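# Move bottle M9 from fridge bin to bench

## Task

Look at the four bottles standing in the refrigerator's bin. If one is marked M9, lift it out and set it upright on the bench, keep the remaining three upright inside the refrigerator, and close the refrigerator door. If no bottle is marked M9, take nothing out, close the door, and press the CALL key on the operator panel until it latches down. Pressing CALL is permanent, so only press it when M9 is truly absent.

## Robot and tools

ROBOT. There are two six-joint arms, left_arm and right_arm. Each sits on its own carriage on one shared floor track. left_rail carries left_arm and is always the one further toward +y. right_rail carries right_arm. These names do not match image left or right. An arm's base is at x = 0, y = its carriage's position_m, z = 0.04 m, and it faces +x. Each arm has a parallel gripper. The left gripper's fingers can fold. Grip with the outer quarter of its pads, because a grip nearer the palm may be loose or may slip. Pressing its fingertips into a surface also folds them. The right gripper's fingers are rigid.

FRAME. All positions use one frame fixed to the table, in metres. z = 0 is the table top and +z points up. +x is the direction the arms face and +y is to their left. The track runs along y at x = 0, and the table edge is at x = 0.17. end_effector_position is the point between the closed pads. The fingers point along the gripper's +z axis and close along its y axis.

execute_actions(actions, cameras). actions is a list holding one action, or an empty list, which sends nothing and returns every camera image. An action can have these keys:
- rows: 1 to 15 rows, each applied for one 1/30 s step. Every row has 18 numbers in [-1, 1], covering both arms even if only one moves. The first 9 are left_arm: 6 joint offsets (shoulder pan, shoulder lift, elbow, wrist 1, wrist 2, wrist 3), then gripper position, force_limit and speed. The last 9 are the same for right_arm. Joint numbers are offsets, not poses. Each counts from that arm's Joint targets as they stood when the action began, not from the previous row. A value of 1.0 means 1.481 rad for pan and lift and 2.222 rad for the other four joints. To hold an arm still, send 0 offsets. Gripper position +1 is fully open (140 mm). About -0.8 brings the pads together, and -1 closes until something blocks them. force_limit runs from -1 (soft, about 14 N) to +1 (about 58 N). Gripper speed -1 is about 30 mm/s and +1 about 250 mm/s; a faster close grips harder. To leave a gripper unchanged, repeat its previous three numbers, since a 0 is a real command.
- steps: 1 to 450 control steps; the default is 15. Once the rows run out, the arms keep heading for the last row's target.
- until: ends the action early. Conditions are on left_rail or right_rail fields, for example {"right_rail": {"position_status": ["!=", "moving"]}}, or {"all": {"status": "ended"}} / {"any": {"status": "ended"}}.
- left_rail / right_rail: carriage commands. position_m is the absolute place to stand: left_rail -0.8 to 1.5 m, right_rail -1.5 to 0.8 m. speed_m_s is 0.01 to 1. acceleration_factor is 0.1 to 1. {"stop": true} brakes the carriage. Send position_m, then wait with until on position_status. Let the carriage arrive before you aim that arm at a point. Keep the two carriages 0.78 m or more apart.
- cameras: names to show, ["all"], or []. The cameras are cam_high, cam_low, cam_bench_left, cam_bench_mid, cam_bench_right, cam_left_wrist and cam_right_wrist.

move(target, speed, blend, stop_force, zero, blocking, cameras). This tool plans smooth joint paths. target is one 18-number row, or a list of up to 15 rows, laid out as above. All of its joint numbers are offsets from the Joint targets at the moment of the call. speed is the top joint speed in rad/s, from 0.01 to 3.14 (default 0.5). blend, in rad, rounds the corners between listed targets. stop_force, from 4 to 120 N, ends an arm's path when the wrist sensor feels that much push. Use it with a slow speed when approaching contact, and leave it out when backing away. zero (default true) re-zeroes the sensor before the move. blocking=false returns early; follow it with wait or stop. The result adds a move: line reading done, off_target, moving, held or fault, and limits=held if a check withheld steps.

wait(seconds 0 to 10) lets the scene run. stop brakes a running move. zoom_image(camera, region [x0,y0,x1,y1], at most 504x504 px) enlarges part of the newest image from that camera; use it to read the bottle labels. zero_wrist_force(arm) tares that arm's wrist sensor. finished_scene ends the scene for good.

RESULTS. Joint positions, velocities and targets come in one block per arm: rail in m, then the six joints in rad. Joint torques have no rail entry. end_effector_position, quaternion (wxyz) and velocities are given in the table frame. Wrist force and torque are given in the gripper's own axes. object_status codes: 0 moving, 1 blocked while opening, 2 blocked while closing (a grip), 3 reached the target or pads met, so the grip is uncertain. position_measured is in counts: 3 is open, 230 is pads together. Rail position_status can read moving, done, contact_stop, time_out, stopped, stopped_with_arm, stopped_for_other_arm or stopped_for_other_carriage. position_answer reads taken or not_taken. "joint command not followed" means the clearance check altered a command. "joint sent to its limit" means a joint was capped at its end. Motor temperatures and any MOTOR HOT line warn of overheating.

AVOID. Nothing may fall or be set down off the table, and that includes the track and the metal strip. Avoid hitting fixed or heavy things and pushing hard. More than about 150 N on an arm, or joint torque past its limit (elbow 132, wrists 47.5 N m), stops that arm for 10 s. Do not let the arms or grippers touch each other. Do not release a bottle while it is moving or let it drop from height, and keep the other bottles standing. Avoid long stretched-out holds, because a motor at 85 °C locks its arm. Big moves may need several calls because joint speed is limited.

Each tool is called after "Emit:" as name([rows], argument=value, ...), one row to a line, values as JSON.

## Session

Emit:
execute_actions(actions=[])

Scene clock: 0.00 s.
left_arm: end_effector_position=(+0.3563, +1.3613, +0.5790) position_measured=3 object_status=3 end_effector_quat_wxyz=(+0.000, +0.000, +1.000, +0.000) | right_arm: end_effector_position=(+0.3563, -1.2300, +0.5790) position_measured=3 object_status=3 end_effector_quat_wxyz=(+0.000, +0.000, +1.000, +0.000)
Joint positions: left_arm=[1.283 -0.281 -2.157 1.821 -1.235 -1.571 -0.281] | right_arm=[-1.309 -0.28 -2.157 1.821 -1.235 -1.571 -0.28]
Joint velocities: within noise
Joint torques (N m): no reading
Motor temperatures (°C): left_arm=[42 36 31 40 40 47] | right_arm=[40 45 31 39 41 32]
Wrist force (N): no reading
Wrist torque (N m): no reading
Wrist force, peak (N): no reading
Joint targets: left_arm=[1.283 -0.281 -2.157 1.821 -1.235 -1.571 -0.281] | right_arm=[-1.309 -0.280 -2.157 1.821 -1.235 -1.571 -0.280]
Tool commands: left_gripper/position=+1.0 left_gripper/force_limit=+1.0 left_gripper/speed=+1.0 right_gripper/position=+1.0 right_gripper/force_limit=+1.0 right_gripper/speed=+1.0
left_rail: position_m=1.283 position_status=done
right_rail: position_m=-1.309 position_status=done

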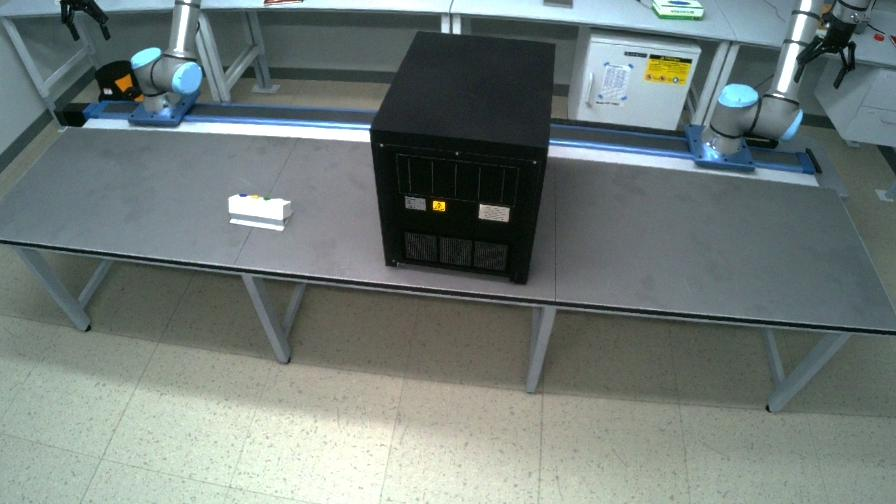

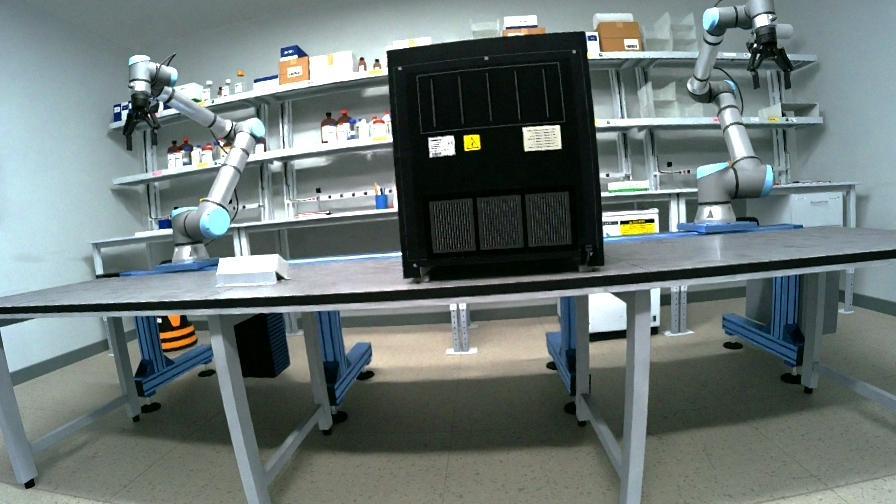

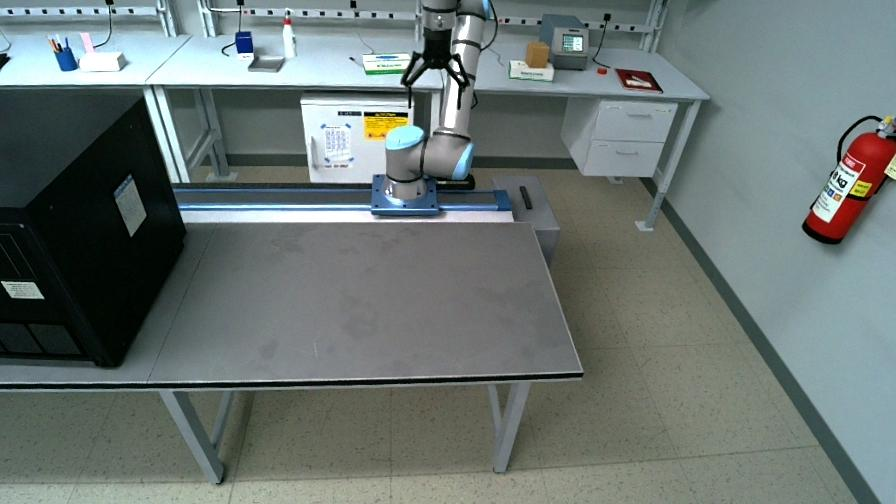

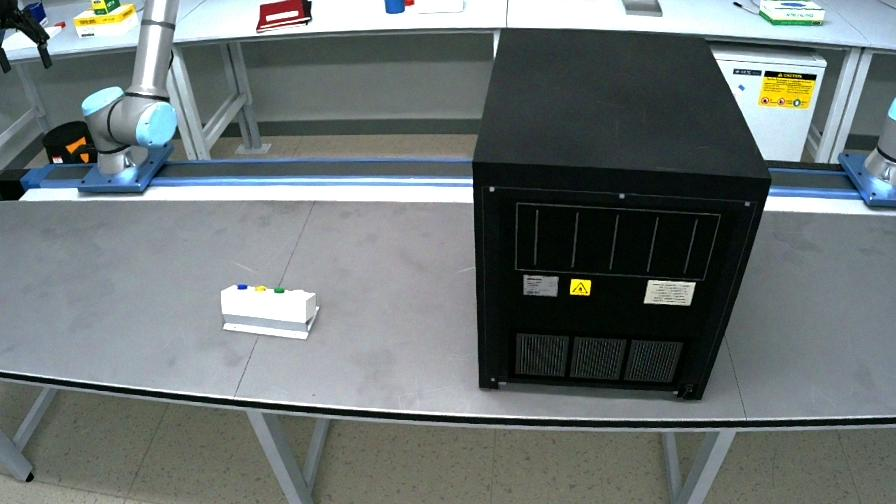

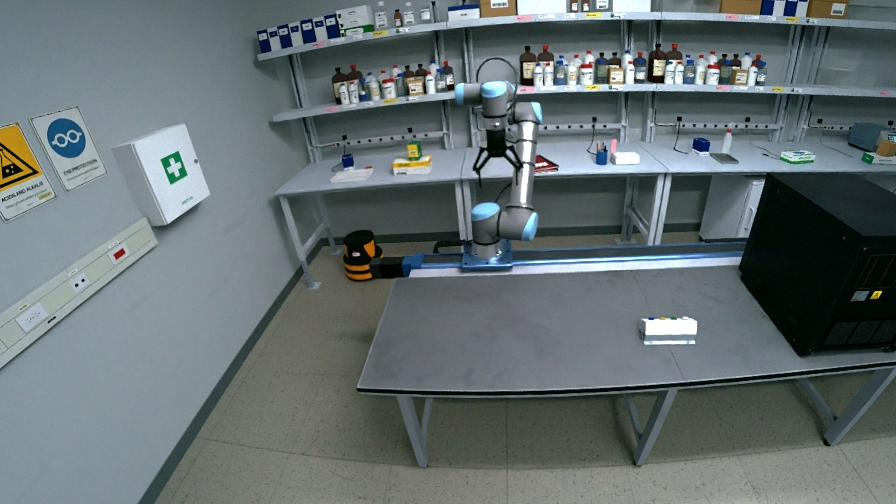

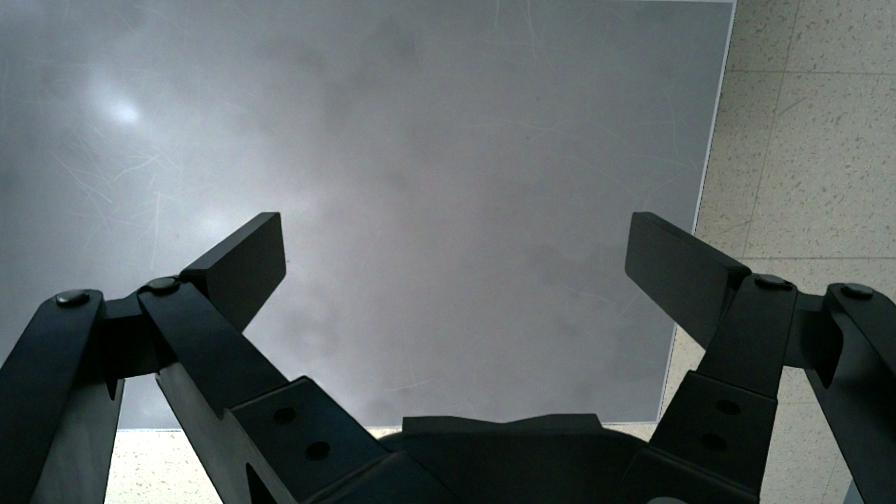

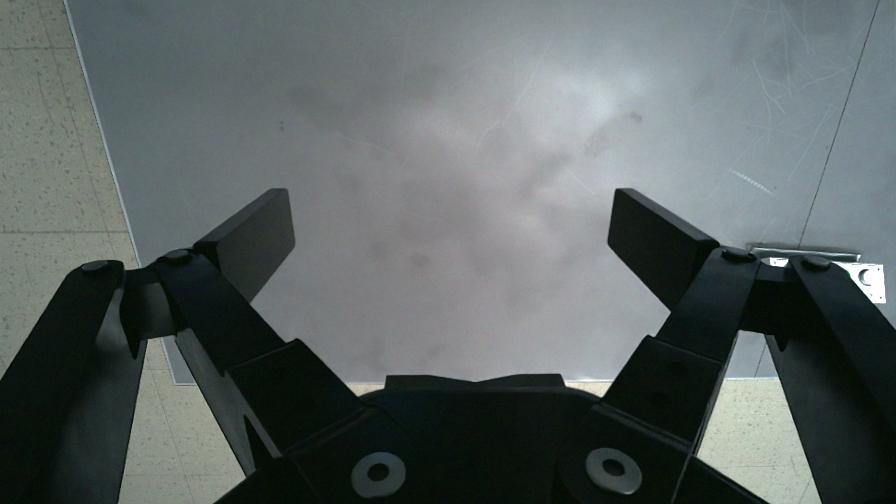

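Emit:
execute_actions([
  {"right_rail": {"position_m": -0.75}, "steps": 120, "until": {"right_rail": {"position_status": ["!=", "moving"]}}},
])

Emit:
move(target=[0,0,0,0,0,0,1,1,1, 1.4085,0.2451,0.1992,0.3447,-0.9937,0.126,1,1,1], speed=1.0, cameras=["cam_right_wrist"])

Scene clock: 175.10 s.
left_arm: end_effector_position=(+0.3563, +1.3613, +0.5790) position_measured=3 object_status=3 end_effector_quat_wxyz=(+0.000, +0.000, +1.000, +0.000) | right_arm: end_effector_position=(+0.3563, -0.6714, +0.5790) position_measured=3 object_status=3 end_effector_quat_wxyz=(+0.000, +0.000, +1.000, +0.000)
Joint positions: left_arm=[1.283 -0.281 -2.157 1.821 -1.235 -1.571 -0.28] | right_arm=[-0.75 -0.28 -2.157 1.821 -1.235 -1.571 -0.28]
Joint torques (N m): left_arm=[-1.2 1.8 -50.22 -5.01 0.08 -0.06] | right_arm=[-1.15 2.76 -47.4 -4.44 0.54 0.32]
Wrist force (N): left_arm=[0.0 -0.1 -0.3] | right_arm=[0.1 0.0 -0.2]
Wrist torque (N m): left_arm=[-0.03 -0.01 0.01] | right_arm=[0.00 -0.02 0.00]
Wrist force, peak (N): left_arm=[-0.1 -0.6 0.2] | right_arm=[0.4 2.2 0.0]
Joint targets: left_arm=[1.283 -0.281 -2.157 1.821 -1.235 -1.571 -0.281] | right_arm=[-0.750 -0.280 -2.157 1.821 -1.235 -1.571 -0.280]
Tool commands: left_gripper/position=+1.0 left_gripper/force_limit=+1.0 left_gripper/speed=+1.0 right_gripper/position=+1.0 right_gripper/force_limit=+1.0 right_gripper/speed=+1.0
left_rail: position_m=1.283 position_status=done
right_rail: position_m=-0.750 position_status=done

every number of target must lie in its column's range; nothing of the call was run

Emit:
move(target=[0,0,0,0,0,0,1,1,1, 1.0,0.174,0.1414,0.2447,-0.7055,0.0895,1,1,1], speed=1.2, cameras=["cam_right_wrist"])

Emit:
move(target=[0,0,0,0,0,0,1,1,1, 0.4085,0.0711,0.0578,0.1,-0.2882,0.0365,1,1,1], speed=1.0, cameras=["cam_right_wrist"])

Scene clock: 183.70 s.
left_arm: end_effector_position=(+0.3563, +1.3613, +0.5790) position_measured=3 object_status=3 end_effector_quat_wxyz=(+0.000, +0.000, +1.000, +0.000) | right_arm: end_effector_position=(+0.2839, -0.6788, +0.5352) position_measured=3 object_status=3 end_effector_quat_wxyz=(-0.200, -0.427, +0.757, -0.452)
Joint positions: left_arm=[1.283 -0.281 -2.157 1.821 -1.235 -1.571 -0.28] | right_arm=[-0.75 0.553 -2.01 2 -0.926 -2.452 -0.167]
Joint torques (N m): left_arm=[0.24 1.16 -49.87 -4.77 0.13 -0.29] | right_arm=[-18.15 -22.77 -56.12 -6.49 1.91 -2.34]
Motor temperatures (°C): left_arm=[41 35 31 39 39 46] | right_arm=[39 45 31 38 41 32]
Wrist force (N): left_arm=[0.0 -0.3 0.0] | right_arm=[-0.3 1.7 -1.0]
Wrist torque (N m): left_arm=[-0.06 -0.01 0.00] | right_arm=[0.47 0.04 0.42]
Wrist force, peak (N): left_arm=[0.1 -0.6 0.0] | right_arm=[-9.7 9.4 0.2]
Joint targets: left_arm=[1.283 -0.281 -2.157 1.821 -1.235 -1.571 -0.281] | right_arm=[-0.750 0.553 -2.010 2.000 -0.926 -2.452 -0.167]
left_rail: position_m=1.283 position_status=done
right_rail: position_m=-0.750 position_status=done
move: held (right_arm; a check stopped the path); limits=held; right_arm: the wrist 2 is farthest, 0.687 rad from its target
joint command not followed: on one or more control steps a check withheld the commanded joint targets of the right arm, and it was not sent them on those steps.
cause: the commanded joint targets, or the way to them, would bring two parts of the arm too close to each other (its gripper and another part of the arm, with joints 5 (wrist 1) to 7 (wrist 3) between them, 24 mm apart when it was first held).
camera_calibration:
cam_right_wrist: T_world_to_cam=[[-0.832213, 0.239787, -0.499923, 0.671103], [0.478112, 0.766931, -0.428049, 0.599006], [0.280766, -0.595247, -0.752895, 0.104582], [0, 0, 0, 1]] pos_world=[0.242746, -0.558066, 0.670643]
Images, in order (width x height): cam_right_wrist 896x504.

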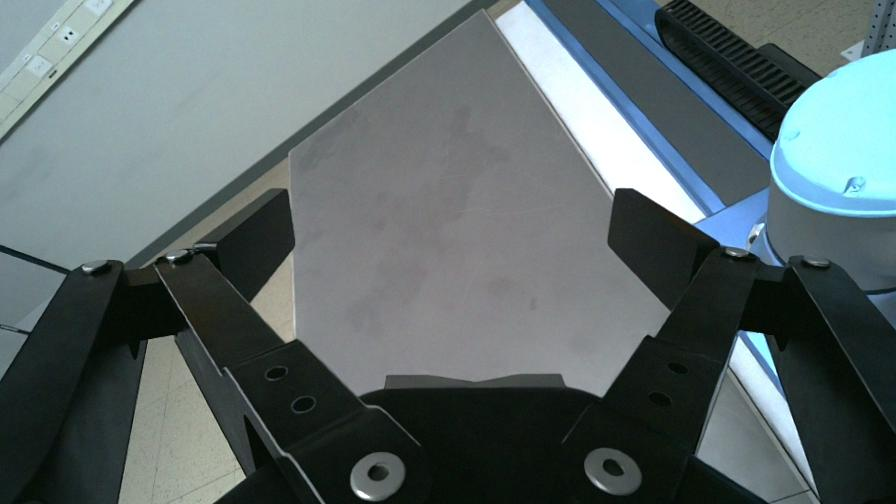

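Scene clock: 184.70 s.
left_arm: end_effector_position=(+0.3563, +1.3613, +0.5790) position_measured=3 object_status=3 end_effector_quat_wxyz=(+0.000, +0.000, +1.000, +0.000) | right_arm: end_effector_position=(+0.2916, -0.6688, +0.5394) position_measured=3 object_status=3 end_effector_quat_wxyz=(-0.194, -0.459, +0.717, -0.488)
Joint positions: left_arm=[1.283 -0.281 -2.157 1.821 -1.235 -1.571 -0.28] | right_arm=[-0.75 0.618 -1.998 2.015 -0.9 -2.521 -0.158]
Joint torques (N m): left_arm=[-0.67 3.25 -50.18 -4.7 0.34 -0.22] | right_arm=[-17.87 -23.69 -56.83 -6.55 1.76 -1.86]
Wrist force (N): left_arm=[-0.1 -0.1 -0.1] | right_arm=[-0.1 1.6 -1.5]
Wrist torque (N m): left_arm=[-0.02 0.03 0.00] | right_arm=[0.44 -0.02 0.43]
Wrist force, peak (N): left_arm=[-0.5 0.0 0.0] | right_arm=[-6.7 8.0 -1.2]
Joint targets: left_arm=[1.283 -0.281 -2.157 1.821 -1.235 -1.571 -0.281] | right_arm=[-0.750 0.618 -1.998 2.015 -0.900 -2.520 -0.158]
left_rail: position_m=1.283 position_status=done
right_rail: position_m=-0.750 position_status=done
move: held (right_arm; a check stopped the path); limits=held; right_arm: the wrist 2 is farthest, 0.572 rad from its target
joint command not followed: on one or more control steps a check withheld the commanded joint targets of the right arm, and it was not sent them on those steps.
cause: the commanded joint targets, or the way to them, would bring two parts of the arm too close to each other (its gripper and another part of the arm, with joints 5 (wrist 1) to 7 (wrist 3) between them, 17 mm apart when it was first held).
camera_calibration:
cam_right_wrist: T_world_to_cam=[[-0.853171, 0.116155, -0.508535, 0.605309], [0.396062, 0.778677, -0.486617, 0.652911], [0.339462, -0.616579, -0.710349, 0.0571976], [0, 0, 0, 1]] pos_world=[0.238422, -0.54345, 0.666169]
Images, in order (width x height): cam_right_wrist 896x504.

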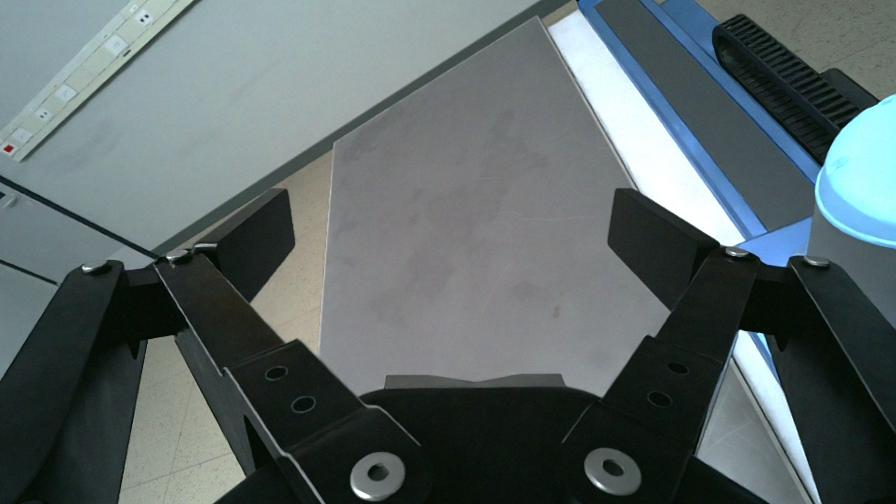

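Emit:
move(target=[0,0,0,0,0,0,1,1,1, -0.4173,-0.707,-0.0149,-0.2948,0.4271,0.0711,1,1,1], speed=0.9)

Emit:
execute_actions([
  {"right_rail": {"position_m": -0.05}, "steps": 150, "until": {"right_rail": {"position_status": ["!=", "moving"]}}},
], cameras=["cam_right_wrist"])

Scene clock: 209.90 s.
left_arm: end_effector_position=(+0.3563, +1.3613, +0.5790) position_measured=3 object_status=3 end_effector_quat_wxyz=(+0.000, +0.000, +1.000, +0.000) | right_arm: end_effector_position=(+0.0231, -0.5762, +0.7130) position_measured=3 object_status=3 end_effector_quat_wxyz=(+0.500, +0.000, +0.866, +0.000)
Joint positions: left_arm=[1.283 -0.281 -2.157 1.821 -1.235 -1.571 -0.28] | right_arm=[-0.75 0 -3.044 1.982 -1.555 -1.572 0]
Joint torques (N m): left_arm=[0.34 0.44 -50.13 -4.71 0.54 -0.38] | right_arm=[-20.72 53.76 -36.86 -9.19 3.64 2.08]
Wrist force (N): left_arm=[0.0 0.0 -0.1] | right_arm=[0.0 -0.4 -0.3]
Wrist torque (N m): left_arm=[0.01 0.01 0.00] | right_arm=[-0.24 0.08 -0.15]
Wrist force, peak (N): left_arm=[-0.5 -0.4 -0.1] | right_arm=[-3.1 1.6 -1.6]
Joint targets: left_arm=[1.283 -0.281 -2.157 1.821 -1.235 -1.571 -0.281] | right_arm=[-0.750 0.000 -3.045 1.982 -1.555 -1.571 0.000]
left_rail: position_m=1.283 position_status=done
right_rail: position_m=-0.750 position_status=done
move: done

Scene clock: 211.93 s.
left_arm: end_effector_position=(+0.3563, +1.3613, +0.5790) position_measured=3 object_status=3 end_effector_quat_wxyz=(+0.000, +0.000, +1.000, +0.000) | right_arm: end_effector_position=(+0.0230, +0.1239, +0.7131) position_measured=3 object_status=3 end_effector_quat_wxyz=(+0.500, +0.000, +0.866, +0.000)
Joint positions: left_arm=[1.283 -0.281 -2.157 1.821 -1.235 -1.571 -0.28] | right_arm=[-0.05 0 -3.045 1.982 -1.555 -1.571 0]
Joint torques (N m): left_arm=[-1.33 0.83 -50.19 -4.38 0.33 -0.59] | right_arm=[15.15 57.51 -30.44 -7.83 0.92 2.1]
Wrist force (N): left_arm=[0.1 -0.2 -0.1] | right_arm=[-0.5 -0.1 -0.3]
Wrist torque (N m): left_arm=[-0.05 -0.03 0.00] | right_arm=[-0.16 0.20 -0.15]
Wrist force, peak (N): left_arm=[-0.2 -0.5 -0.2] | right_arm=[0.0 -2.4 -0.1]
Joint targets: left_arm=[1.283 -0.281 -2.157 1.821 -1.235 -1.571 -0.281] | right_arm=[-0.050 0.000 -3.045 1.982 -1.555 -1.571 0.000]
Tool commands: left_gripper/position=+1.0 left_gripper/force_limit=+1.0 left_gripper/speed=+1.0 right_gripper/position=+1.0 right_gripper/force_limit=+1.0 right_gripper/speed=+1.0
left_rail: position_m=1.283 position_status=done
right_rail: position_m=-0.050 position_status=done
camera_calibration:
cam_right_wrist: T_world_to_cam=[[-0.0180499, 0.999827, 0.00456855, -0.122263], [0.114956, -0.00246373, 0.993368, -0.725565], [0.993207, 0.0184554, -0.114891, 0.242228], [0, 0, 0, 1]] pos_world=[-0.159382, 0.115983, 0.749141]
Images, in order (width x height): cam_right_wrist 896x504.

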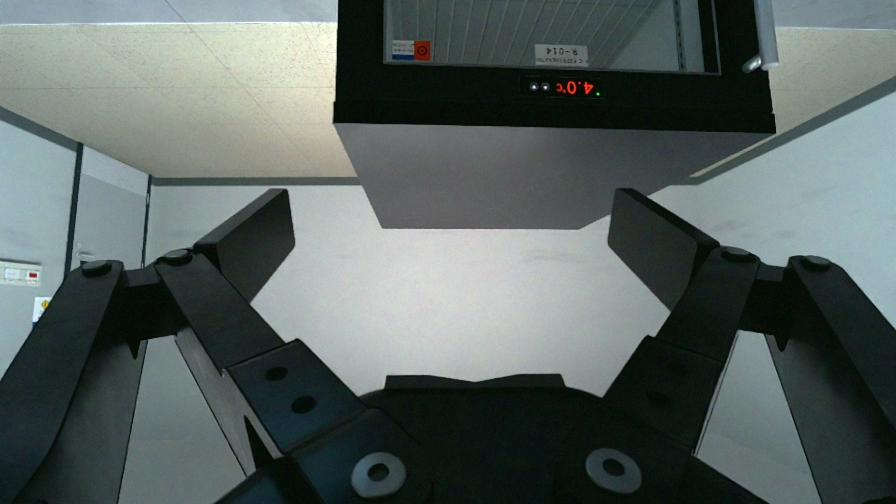

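Emit:
move(target=[0,0,0,0,0,0,1,1,1, 0,0,0,0.18,0,0,1,1,1], speed=0.8, cameras=["cam_right_wrist"])

Scene clock: 233.53 s.
left_arm: end_effector_position=(+0.3563, +1.3613, +0.5790) position_measured=3 object_status=3 end_effector_quat_wxyz=(+0.000, +0.000, +1.000, +0.000) | right_arm: end_effector_position=(-0.0308, +0.1239, +0.5802) position_measured=3 object_status=3 end_effector_quat_wxyz=(+0.318, +0.000, +0.948, +0.000)
Joint positions: left_arm=[1.283 -0.281 -2.157 1.821 -1.235 -1.571 -0.28] | right_arm=[-0.05 0 -3.045 1.982 -1.156 -1.571 0]
Joint torques (N m): left_arm=[0.87 1.44 -49.46 -4.26 0.43 -0.83] | right_arm=[12.96 66.76 -19.36 -2.05 -2.59 1.24]
Wrist force (N): left_arm=[0.0 0.0 -0.1] | right_arm=[-0.1 -0.2 -0.2]
Wrist torque (N m): left_arm=[-0.01 0.00 -0.01] | right_arm=[-0.14 0.09 -0.13]
Wrist force, peak (N): left_arm=[-0.3 -0.5 -0.4] | right_arm=[1.3 -0.4 1.0]
Joint targets: left_arm=[1.283 -0.281 -2.157 1.821 -1.235 -1.571 -0.281] | right_arm=[-0.050 0.000 -3.045 1.982 -1.156 -1.571 0.000]
left_rail: position_m=1.283 position_status=done
right_rail: position_m=-0.050 position_status=done
move: done
camera_calibration:
cam_right_wrist: T_world_to_cam=[[-0.0148, 0.999826, 0.0113183, -0.126443], [0.492363, -0.00256477, 0.870386, -0.504487], [0.870264, 0.0184545, -0.49224, 0.49548], [0, 0, 0, 1]] pos_world=[-0.184679, 0.115983, 0.684424]
Images, in order (width x height): cam_right_wrist 896x504.

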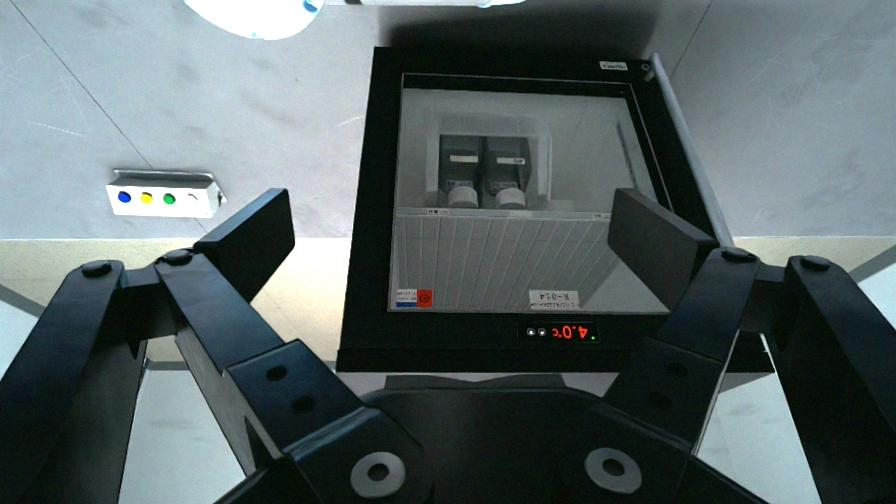

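Emit:
zoom_image(camera="cam_right_wrist", region=[390, 70, 670, 230])

Emit:
zoom_image(camera="cam_right_wrist", region=[90, 150, 240, 240])

Scaled by 1.800 from the camera's 896x504 image, which has a finer 1280x720 frame.

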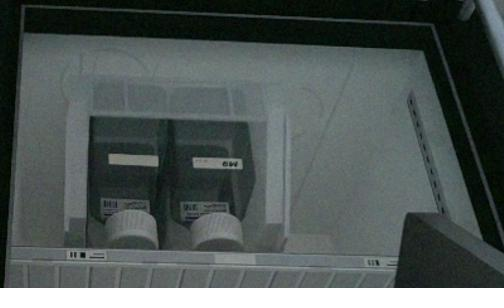

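Scaled by 3.360 from the camera's 896x504 image, which has a finer 1280x720 frame.

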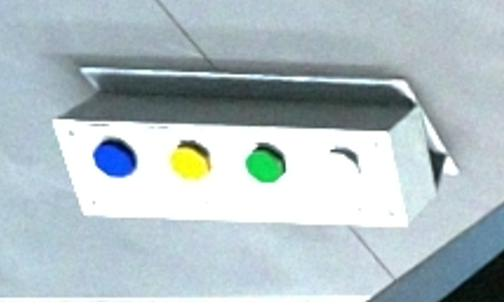

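Emit:
zoom_image(camera="cam_right_wrist", region=[430, 130, 560, 215])

Scaled by 3.877 from the camera's 896x504 image, which has a finer 1280x720 frame.

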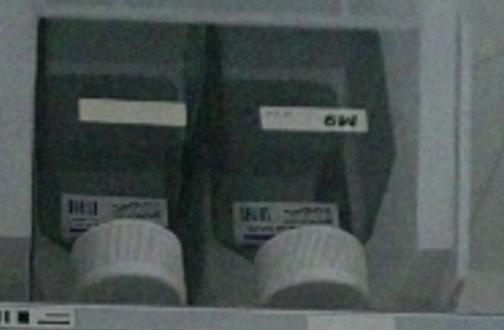

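Emit:
execute_actions([
  {"right_rail": {"position_m": -0.9}, "steps": 120, "until": {"right_rail": {"position_status": ["!=", "moving"]}}},
])

Emit:
move(target=[-1.0,0.3739,0.0763,0.1846,0.2625,0.0913,1,1,1, 0,0,0,0,0,0,1,1,1], speed=1.0)

Emit:
move(target=[-0.3859,0.1443,0.0294,0.0712,0.1013,0.0352,1,1,1, 0,0,0,0,0,0,1,1,1], speed=0.8, cameras=["cam_left_wrist"])

Scene clock: 396.87 s.
left_arm: end_effector_position=(+0.3563, +1.3613, +0.5790) position_measured=3 object_status=3 end_effector_quat_wxyz=(+0.000, +0.000, +1.000, +0.000) | right_arm: end_effector_position=(-0.0309, -0.7261, +0.5801) position_measured=3 object_status=3 end_effector_quat_wxyz=(+0.318, +0.000, +0.948, +0.000)
Joint positions: left_arm=[1.283 -0.281 -2.157 1.821 -1.235 -1.571 -0.28] | right_arm=[-0.9 0 -3.045 1.982 -1.156 -1.571 0]
Joint torques (N m): left_arm=[0.74 -1.09 -49 -3.86 0.76 -0.46] | right_arm=[-12.83 68.67 -22.66 -2.81 -1.13 -0.34]
Wrist force (N): left_arm=[0.0 0.1 0.1] | right_arm=[-0.1 -0.5 0.2]
Wrist torque (N m): left_arm=[0.02 -0.01 0.00] | right_arm=[-0.21 0.09 -0.13]
Wrist force, peak (N): left_arm=[-0.6 -0.4 -0.2] | right_arm=[-0.1 2.2 0.0]
Joint targets: left_arm=[1.283 -0.281 -2.157 1.821 -1.235 -1.571 -0.281] | right_arm=[-0.900 0.000 -3.045 1.982 -1.156 -1.571 0.000]
Tool commands: left_gripper/position=+1.0 left_gripper/force_limit=+1.0 left_gripper/speed=+1.0 right_gripper/position=+1.0 right_gripper/force_limit=+1.0 right_gripper/speed=+1.0
left_rail: position_m=1.283 position_status=done
right_rail: position_m=-0.900 position_status=done

Scene clock: 399.20 s.
left_arm: end_effector_position=(+0.2978, +0.9169, +0.3882) position_measured=3 object_status=3 end_effector_quat_wxyz=(-0.119, +0.706, +0.423, +0.556) | right_arm: end_effector_position=(-0.0308, -0.7261, +0.5801) position_measured=3 object_status=3 end_effector_quat_wxyz=(+0.318, +0.000, +0.948, +0.000)
Joint positions: left_arm=[1.283 -1.761 -1.603 1.99 -0.825 -0.988 -0.078] | right_arm=[-0.9 0 -3.045 1.982 -1.156 -1.571 0]
Joint torques (N m): left_arm=[-12.19 -26.93 -31.95 3.43 4.15 2.25] | right_arm=[-15.14 65.46 -26.67 -4.66 1.99 -0.3]
Wrist force (N): left_arm=[2.1 -0.3 0.9] | right_arm=[0.2 -0.5 0.1]
Wrist torque (N m): left_arm=[0.16 -0.84 0.15] | right_arm=[-0.22 0.01 -0.13]
Wrist force, peak (N): left_arm=[-0.4 -2.1 -2.5] | right_arm=[0.2 -0.5 0.1]
Joint targets: left_arm=[1.283 -1.762 -1.603 1.990 -0.825 -0.988 -0.078] | right_arm=[-0.900 0.000 -3.045 1.982 -1.156 -1.571 0.000]
left_rail: position_m=1.283 position_status=done
right_rail: position_m=-0.900 position_status=done
move: done

Scene clock: 400.73 s.
left_arm: end_effector_position=(+0.0799, +0.7576, +0.3501) position_measured=3 object_status=3 end_effector_quat_wxyz=(+0.000, +0.707, +0.000, +0.707) | right_arm: end_effector_position=(-0.0308, -0.7261, +0.5801) position_measured=3 object_status=3 end_effector_quat_wxyz=(+0.318, +0.000, +0.948, +0.000)
Joint positions: left_arm=[1.283 -2.333 -1.389 2.056 -0.667 -0.763 0.001] | right_arm=[-0.9 0 -3.045 1.982 -1.156 -1.571 0]
Joint torques (N m): left_arm=[-15.12 -38.36 -23.29 5.15 3.32 2.62] | right_arm=[-17.34 65.13 -28.67 -5.4 3.52 -0.42]
Wrist force (N): left_arm=[2.0 0.0 1.0] | right_arm=[0.1 -0.5 -0.5]
Wrist torque (N m): left_arm=[0.22 -0.92 0.18] | right_arm=[-0.20 0.03 -0.13]
Wrist force, peak (N): left_arm=[3.6 1.3 2.9] | right_arm=[0.1 -0.5 -0.5]
Joint targets: left_arm=[1.283 -2.333 -1.389 2.056 -0.667 -0.762 0.001] | right_arm=[-0.900 0.000 -3.045 1.982 -1.156 -1.571 0.000]
left_rail: position_m=1.283 position_status=done
right_rail: position_m=-0.900 position_status=done
move: done
camera_calibration:
cam_left_wrist: T_world_to_cam=[[-0.0304741, -0.999517, -0.00605296, 0.76656], [-0.325835, 0.015659, -0.945297, 0.341018], [0.944935, -0.0268348, -0.326155, 0.242587], [0, 0, 0, 1]] pos_world=[-0.0947525, 0.767359, 0.406124]
Images, in order (width x height): cam_left_wrist 896x504.

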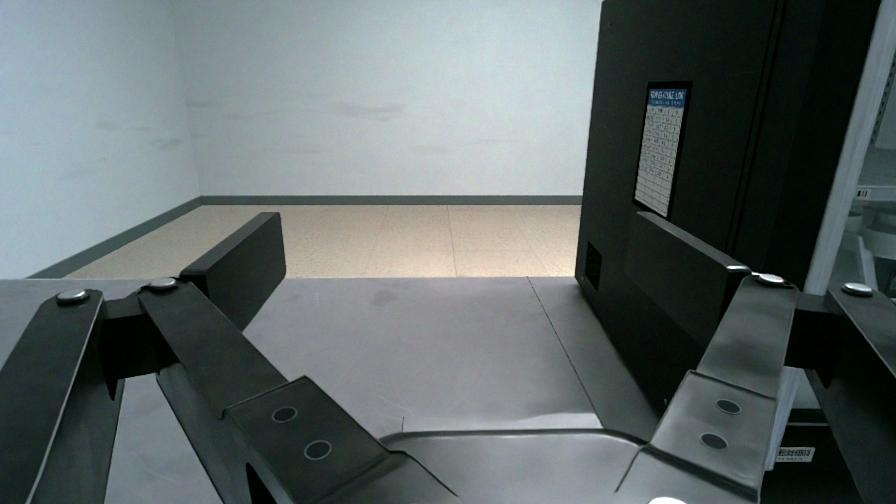

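Emit:
zoom_image(camera="cam_left_wrist", region=[644, 0, 896, 504])

Scaled by 1.000.

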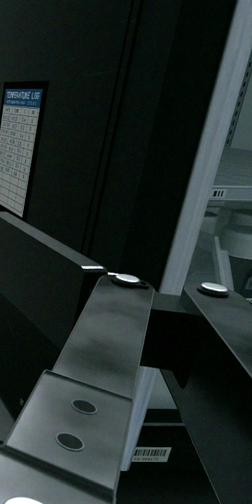

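Emit:
execute_actions([
  {"left_rail": {"position_m": 0.976}, "steps": 120, "until": {"left_rail": {"position_status": ["!=", "moving"]}}},
], cameras=["cam_left_wrist"])

Scene clock: 437.73 s.
left_arm: end_effector_position=(+0.0797, +0.4509, +0.3501) position_measured=3 object_status=3 end_effector_quat_wxyz=(+0.000, +0.707, +0.000, +0.707) | right_arm: end_effector_position=(-0.0308, -0.7261, +0.5801) position_measured=3 object_status=3 end_effector_quat_wxyz=(+0.318, +0.000, +0.948, +0.000)
Joint positions: left_arm=[0.976 -2.333 -1.389 2.056 -0.667 -0.762 0.001] | right_arm=[-0.9 0 -3.045 1.982 -1.156 -1.571 0]
Joint torques (N m): left_arm=[-8.72 -50.32 -44.11 2.92 2.02 2.25] | right_arm=[-17.39 64.63 -35.53 -9.4 3.54 -0.53]
Wrist force (N): left_arm=[2.1 -0.1 1.5] | right_arm=[-0.1 -0.1 0.0]
Wrist torque (N m): left_arm=[0.20 -0.95 0.18] | right_arm=[-0.11 0.07 -0.13]
Wrist force, peak (N): left_arm=[2.1 -2.4 1.4] | right_arm=[0.4 -0.4 -0.4]
Joint targets: left_arm=[0.976 -2.333 -1.389 2.056 -0.667 -0.762 0.001] | right_arm=[-0.900 0.000 -3.045 1.982 -1.156 -1.571 0.000]
Tool commands: left_gripper/position=+1.0 left_gripper/force_limit=+1.0 left_gripper/speed=+1.0 right_gripper/position=+1.0 right_gripper/force_limit=+1.0 right_gripper/speed=+1.0
left_rail: position_m=0.976 position_status=done
right_rail: position_m=-0.900 position_status=done
camera_calibration:
cam_left_wrist: T_world_to_cam=[[-0.0308861, -0.999503, -0.00633876, 0.460073], [-0.325606, 0.0160572, -0.945369, 0.345528], [0.945001, -0.0271349, -0.32594, 0.234569], [0, 0, 0, 1]] pos_world=[-0.0949522, 0.460661, 0.406023]
Images, in order (width x height): cam_left_wrist 896x504.

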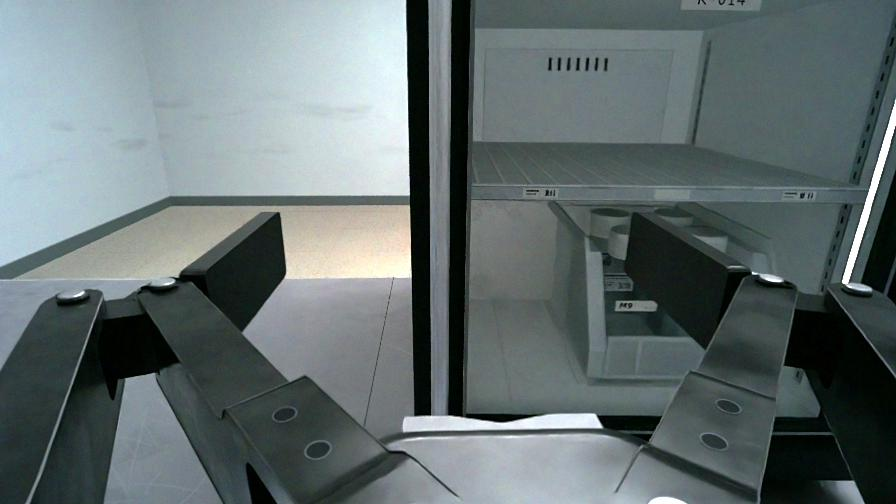

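Emit:
zoom_image(camera="cam_left_wrist", region=[540, 180, 760, 400])

Emit:
zoom_image(camera="cam_left_wrist", region=[580, 260, 680, 330])

Scaled by 2.291 from the camera's 896x504 image, which has a finer 1280x720 frame.

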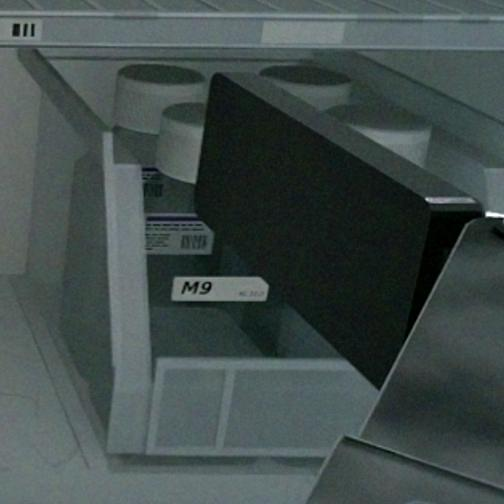

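Scaled by 5.040 from the camera's 896x504 image, which has a finer 1280x720 frame.

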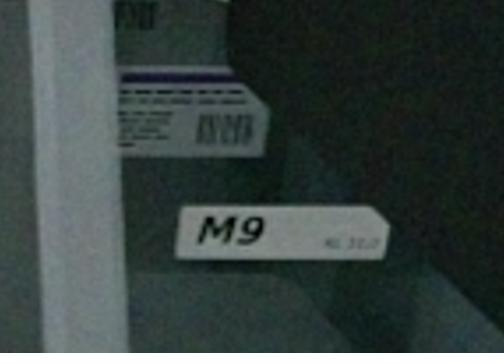

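Emit:
move([
  [0.0694,-0.0304,0.0245,-0.0042,0.0462,0,0.1,0,0, 0,0,0,0,0,0,1,1,1],
  [0.149,-0.052,0.0413,-0.0066,0.0992,0,0.1,0,0, 0,0,0,0,0,0,1,1,1],
], blend=[0.05, 0], speed=0.25, stop_force=15, cameras=["cam_left_wrist"])

Scene clock: 488.40 s.
left_arm: end_effector_position=(+0.2278, +0.4511, +0.3502) position_measured=117 object_status=3 end_effector_quat_wxyz=(+0.000, +0.707, +0.000, +0.707) | right_arm: end_effector_position=(-0.0308, -0.7261, +0.5801) position_measured=3 object_status=3 end_effector_quat_wxyz=(+0.318, +0.000, +0.948, +0.000)
Joint positions: left_arm=[0.976 -2.113 -1.466 2.148 -0.681 -0.542 0.001] | right_arm=[-0.9 0 -3.045 1.982 -1.156 -1.571 0]
Joint torques (N m): left_arm=[14.42 -51.99 -23.18 -1.54 3.62 2.11] | right_arm=[-16.61 65.38 -35.18 -9.57 3.68 -0.19]
Wrist force (N): left_arm=[1.4 0.2 1.3] | right_arm=[0.2 0.0 -0.1]
Wrist torque (N m): left_arm=[0.20 -0.82 0.22] | right_arm=[-0.09 0.02 -0.13]
Wrist force, peak (N): left_arm=[1.3 0.1 2.7] | right_arm=[0.7 -0.2 -0.2]
Joint targets: left_arm=[0.976 -2.113 -1.466 2.148 -0.681 -0.542 0.001] | right_arm=[-0.900 0.000 -3.045 1.982 -1.156 -1.571 0.000]
left_rail: position_m=0.976 position_status=done
right_rail: position_m=-0.900 position_status=done
move: done
camera_calibration:
cam_left_wrist: T_world_to_cam=[[-0.0305703, -0.999512, -0.00634305, 0.464837], [-0.325614, 0.0159584, -0.945368, 0.393982], [0.945008, -0.0268348, -0.325943, 0.0945475], [0, 0, 0, 1]] pos_world=[0.0531481, 0.460861, 0.406223]
Images, in order (width x height): cam_left_wrist 896x504.

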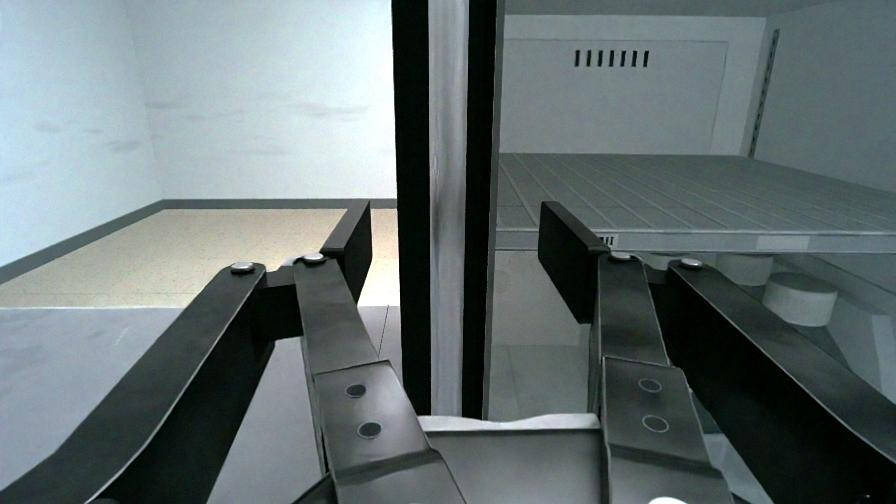

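Emit:
zoom_image(camera="cam_left_wrist", region=[380, 60, 520, 200])

Scaled by 3.600 from the camera's 896x504 image, which has a finer 1280x720 frame.

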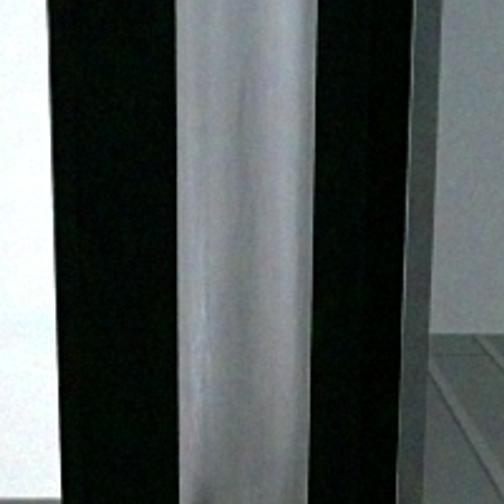

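Emit:
execute_actions([
  {"left_rail": {"position_m": 0.956, "speed_m_s": 0.15, "acceleration_factor": 0.5}, "steps": 60, "until": {"left_rail": {"position_status": ["!=", "moving"]}}},
], cameras=["cam_left_wrist"])

Emit:
zoom_image(camera="cam_left_wrist", region=[330, 60, 470, 200])

Scene clock: 529.83 s.
left_arm: end_effector_position=(+0.2278, +0.4311, +0.3502) position_measured=117 object_status=3 end_effector_quat_wxyz=(+0.000, +0.707, +0.000, +0.707) | right_arm: end_effector_position=(-0.0308, -0.7261, +0.5801) position_measured=3 object_status=3 end_effector_quat_wxyz=(+0.318, +0.000, +0.948, +0.000)
Joint positions: left_arm=[0.956 -2.113 -1.466 2.148 -0.681 -0.542 0.001] | right_arm=[-0.9 0 -3.045 1.982 -1.156 -1.571 0]
Joint torques (N m): left_arm=[11.26 -41.91 -31.29 -1.04 3 2.18] | right_arm=[-17.8 64.33 -35.28 -9.39 3.45 -0.35]
Wrist force (N): left_arm=[1.4 -0.1 0.9] | right_arm=[0.1 -0.3 0.1]
Wrist torque (N m): left_arm=[0.16 -0.84 0.23] | right_arm=[-0.16 0.03 -0.13]
Wrist force, peak (N): left_arm=[1.9 0.4 1.4] | right_arm=[0.0 -0.6 -0.5]
Joint targets: left_arm=[0.956 -2.113 -1.466 2.148 -0.681 -0.542 0.001] | right_arm=[-0.900 0.000 -3.045 1.982 -1.156 -1.571 0.000]
Tool commands: left_gripper/position=+0.1 left_gripper/force_limit=+0.0 left_gripper/speed=+0.0 right_gripper/position=+1.0 right_gripper/force_limit=+1.0 right_gripper/speed=+1.0
left_rail: position_m=0.956 speed_m_s=0.15 position_status=done
right_rail: position_m=-0.900 position_status=done
camera_calibration:
cam_left_wrist: T_world_to_cam=[[-0.0306647, -0.99951, -0.00631017, 0.444838], [-0.325613, 0.0159581, -0.945369, 0.394301], [0.945006, -0.0269347, -0.325942, 0.0940548], [0, 0, 0, 1]] pos_world=[0.053148, 0.440861, 0.406223]
Images, in order (width x height): cam_left_wrist 896x504.

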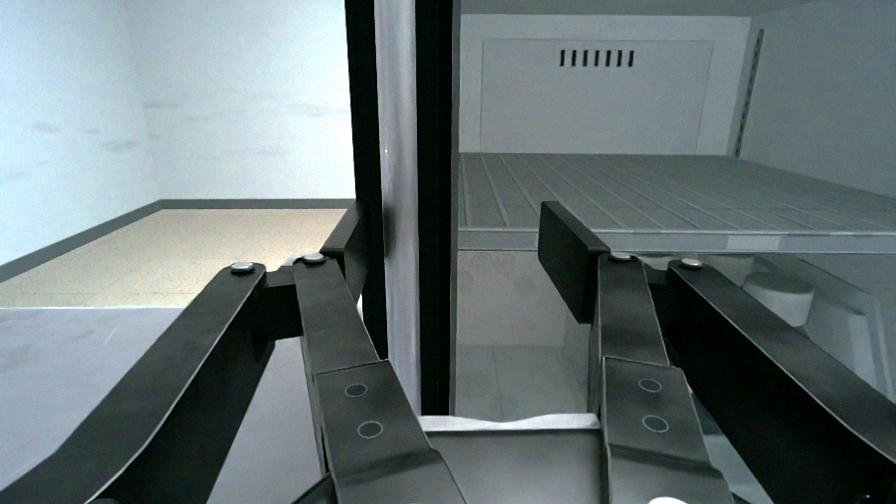

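Scaled by 3.600 from the camera's 896x504 image, which has a finer 1280x720 frame.

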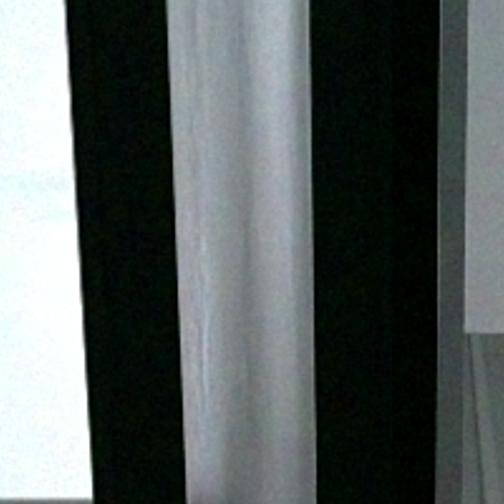

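Emit:
execute_actions([
  {"left_rail": {"position_m": 0.979}, "steps": 60, "until": {"left_rail": {"position_status": ["!=", "moving"]}}},
])

Emit:
move(target=[-0.0043,0.0011,-0.0009,0,-0.0029,0,0.1,0,0, 0,0,0,0,0,0,1,1,1], speed=0.1)

Emit:
execute_actions([
  {"rows": [[0,0,0,0,0,0,-1,-0.3,-1, 0,0,0,0,0,0,1,1,1]], "steps": 90},
], cameras=["cam_left_wrist"])

Scene clock: 548.37 s.
left_arm: end_effector_position=(+0.2278, +0.4541, +0.3502) position_measured=117 object_status=3 end_effector_quat_wxyz=(+0.000, +0.707, +0.000, +0.707) | right_arm: end_effector_position=(-0.0308, -0.7261, +0.5801) position_measured=3 object_status=3 end_effector_quat_wxyz=(+0.318, +0.000, +0.948, +0.000)
Joint positions: left_arm=[0.979 -2.113 -1.466 2.148 -0.681 -0.542 0.001] | right_arm=[-0.9 0 -3.045 1.982 -1.156 -1.571 0]
Joint torques (N m): left_arm=[-2.92 -38.7 -39.54 2.34 -2.69 2.2] | right_arm=[-17.66 64.73 -35.57 -9.3 3.49 -0.4]
Wrist force (N): left_arm=[1.3 0.3 1.5] | right_arm=[0.3 -0.6 0.3]
Wrist torque (N m): left_arm=[0.25 -0.80 0.22] | right_arm=[-0.25 -0.01 -0.13]
Wrist force, peak (N): left_arm=[1.6 1.9 1.1] | right_arm=[0.3 -0.6 0.3]
Joint targets: left_arm=[0.979 -2.113 -1.466 2.148 -0.681 -0.542 0.001] | right_arm=[-0.900 0.000 -3.045 1.982 -1.156 -1.571 0.000]
Tool commands: left_gripper/position=+0.1 left_gripper/force_limit=+0.0 left_gripper/speed=+0.0 right_gripper/position=+1.0 right_gripper/force_limit=+1.0 right_gripper/speed=+1.0
left_rail: position_m=0.979 speed_m_s=0.15 position_status=done
right_rail: position_m=-0.900 position_status=done

Scene clock: 549.07 s.
left_arm: end_effector_position=(+0.2240, +0.4539, +0.3502) position_measured=117 object_status=3 end_effector_quat_wxyz=(+0.000, +0.707, +0.000, +0.707) | right_arm: end_effector_position=(-0.0308, -0.7261, +0.5801) position_measured=3 object_status=3 end_effector_quat_wxyz=(+0.318, +0.000, +0.948, +0.000)
Joint positions: left_arm=[0.979 -2.119 -1.465 2.146 -0.681 -0.548 0.001] | right_arm=[-0.9 0 -3.045 1.982 -1.156 -1.571 0]
Joint torques (N m): left_arm=[-16.4 -32.05 -48.69 2.45 -3.76 2.03] | right_arm=[-17.74 64.23 -35.13 -9.54 3.24 -0.45]
Wrist force (N): left_arm=[1.2 0.5 1.1] | right_arm=[-0.1 -0.1 0.0]
Wrist torque (N m): left_arm=[0.29 -0.79 0.23] | right_arm=[-0.13 0.08 -0.13]
Wrist force, peak (N): left_arm=[1.6 0.3 1.5] | right_arm=[0.3 -0.4 0.2]
Joint targets: left_arm=[0.979 -2.119 -1.465 2.146 -0.681 -0.548 0.001] | right_arm=[-0.900 0.000 -3.045 1.982 -1.156 -1.571 0.000]
left_rail: position_m=0.979 speed_m_s=0.15 position_status=done
right_rail: position_m=-0.900 position_status=done
move: done

Scene clock: 552.27 s.
left_arm: end_effector_position=(+0.2239, +0.4538, +0.3502) position_measured=209 object_status=2 end_effector_quat_wxyz=(+0.000, +0.707, +0.000, +0.707) | right_arm: end_effector_position=(-0.0308, -0.7261, +0.5801) position_measured=3 object_status=3 end_effector_quat_wxyz=(+0.318, +0.000, +0.948, +0.000)
Joint positions: left_arm=[0.979 -2.119 -1.465 2.146 -0.681 -0.548 0.001] | right_arm=[-0.9 0 -3.045 1.982 -1.156 -1.571 0]
Joint torques (N m): left_arm=[-15.8 -30.93 -48.04 -3.83 17.15 1.83] | right_arm=[-15.13 65.37 -35.26 -9.6 3.62 -0.46]
Wrist force (N): left_arm=[7.8 -40.3 -12.8] | right_arm=[0.2 -0.2 0.2]
Wrist torque (N m): left_arm=[1.35 -0.68 0.18] | right_arm=[-0.15 0.01 -0.13]
Wrist force, peak (N): left_arm=[7.7 -40.3 -13.0] | right_arm=[0.1 -0.6 0.3]
Joint targets: left_arm=[0.979 -2.119 -1.465 2.146 -0.681 -0.548 0.001] | right_arm=[-0.900 0.000 -3.045 1.982 -1.156 -1.571 0.000]
left_rail: position_m=0.979 speed_m_s=0.15 position_status=done
right_rail: position_m=-0.900 position_status=done
camera_calibration:
cam_left_wrist: T_world_to_cam=[[-0.0305696, -0.999514, -0.0060233, 0.467387], [-0.325834, 0.015662, -0.945297, 0.392787], [0.944933, -0.0269348, -0.326154, 0.098445], [0, 0, 0, 1]] pos_world=[0.0492474, 0.46366, 0.406224]
Images, in order (width x height): cam_left_wrist 896x504.

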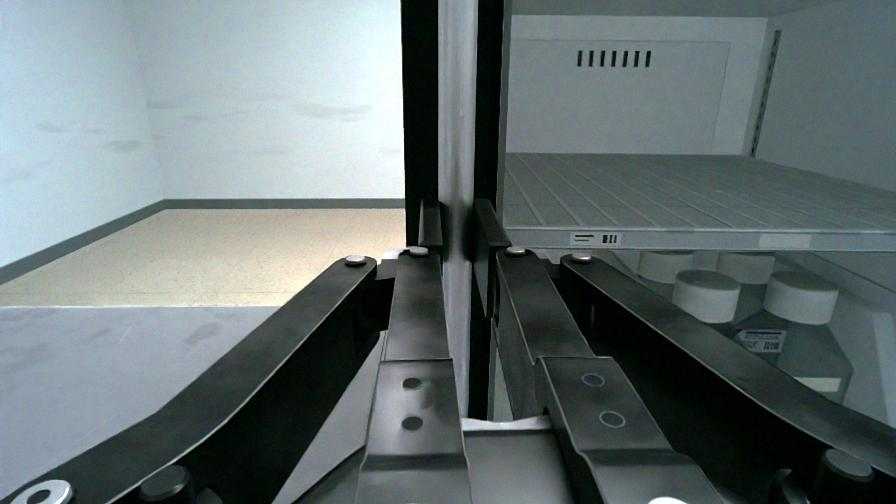

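Emit:
execute_actions([
  {"left_rail": {"position_m": 0.981, "speed_m_s": 0.05}, "steps": 30, "until": {"left_rail": {"position_status": ["!=", "moving"]}}},
])

Scene clock: 584.87 s.
left_arm: end_effector_position=(+0.2238, +0.4556, +0.3502) position_measured=209 object_status=2 end_effector_quat_wxyz=(+0.000, +0.707, +0.000, +0.707) | right_arm: end_effector_position=(-0.0308, -0.7261, +0.5801) position_measured=3 object_status=3 end_effector_quat_wxyz=(+0.318, +0.000, +0.948, +0.000)
Joint positions: left_arm=[0.981 -2.119 -1.465 2.145 -0.681 -0.548 0.001] | right_arm=[-0.9 0 -3.045 1.982 -1.156 -1.571 0]
Joint torques (N m): left_arm=[-10.86 -34.74 -40.46 3.92 -11.68 1.93] | right_arm=[-15.49 63.89 -35.72 -9.52 3.54 -0.82]
Wrist force (N): left_arm=[-0.9 19.9 3.2] | right_arm=[-0.1 -0.2 -0.1]
Wrist torque (N m): left_arm=[-0.34 -0.89 0.18] | right_arm=[-0.14 0.08 -0.13]
Wrist force, peak (N): left_arm=[7.8 -40.8 -12.9] | right_arm=[0.5 0.0 -0.5]
Joint targets: left_arm=[0.981 -2.119 -1.465 2.146 -0.681 -0.548 0.001] | right_arm=[-0.900 0.000 -3.045 1.982 -1.156 -1.571 0.000]
Tool commands: left_gripper/position=-1.0 left_gripper/force_limit=-0.3 left_gripper/speed=-1.0 right_gripper/position=+1.0 right_gripper/force_limit=+1.0 right_gripper/speed=+1.0
left_rail: position_m=0.981 speed_m_s=0.05 position_status=done
right_rail: position_m=-0.900 position_status=done


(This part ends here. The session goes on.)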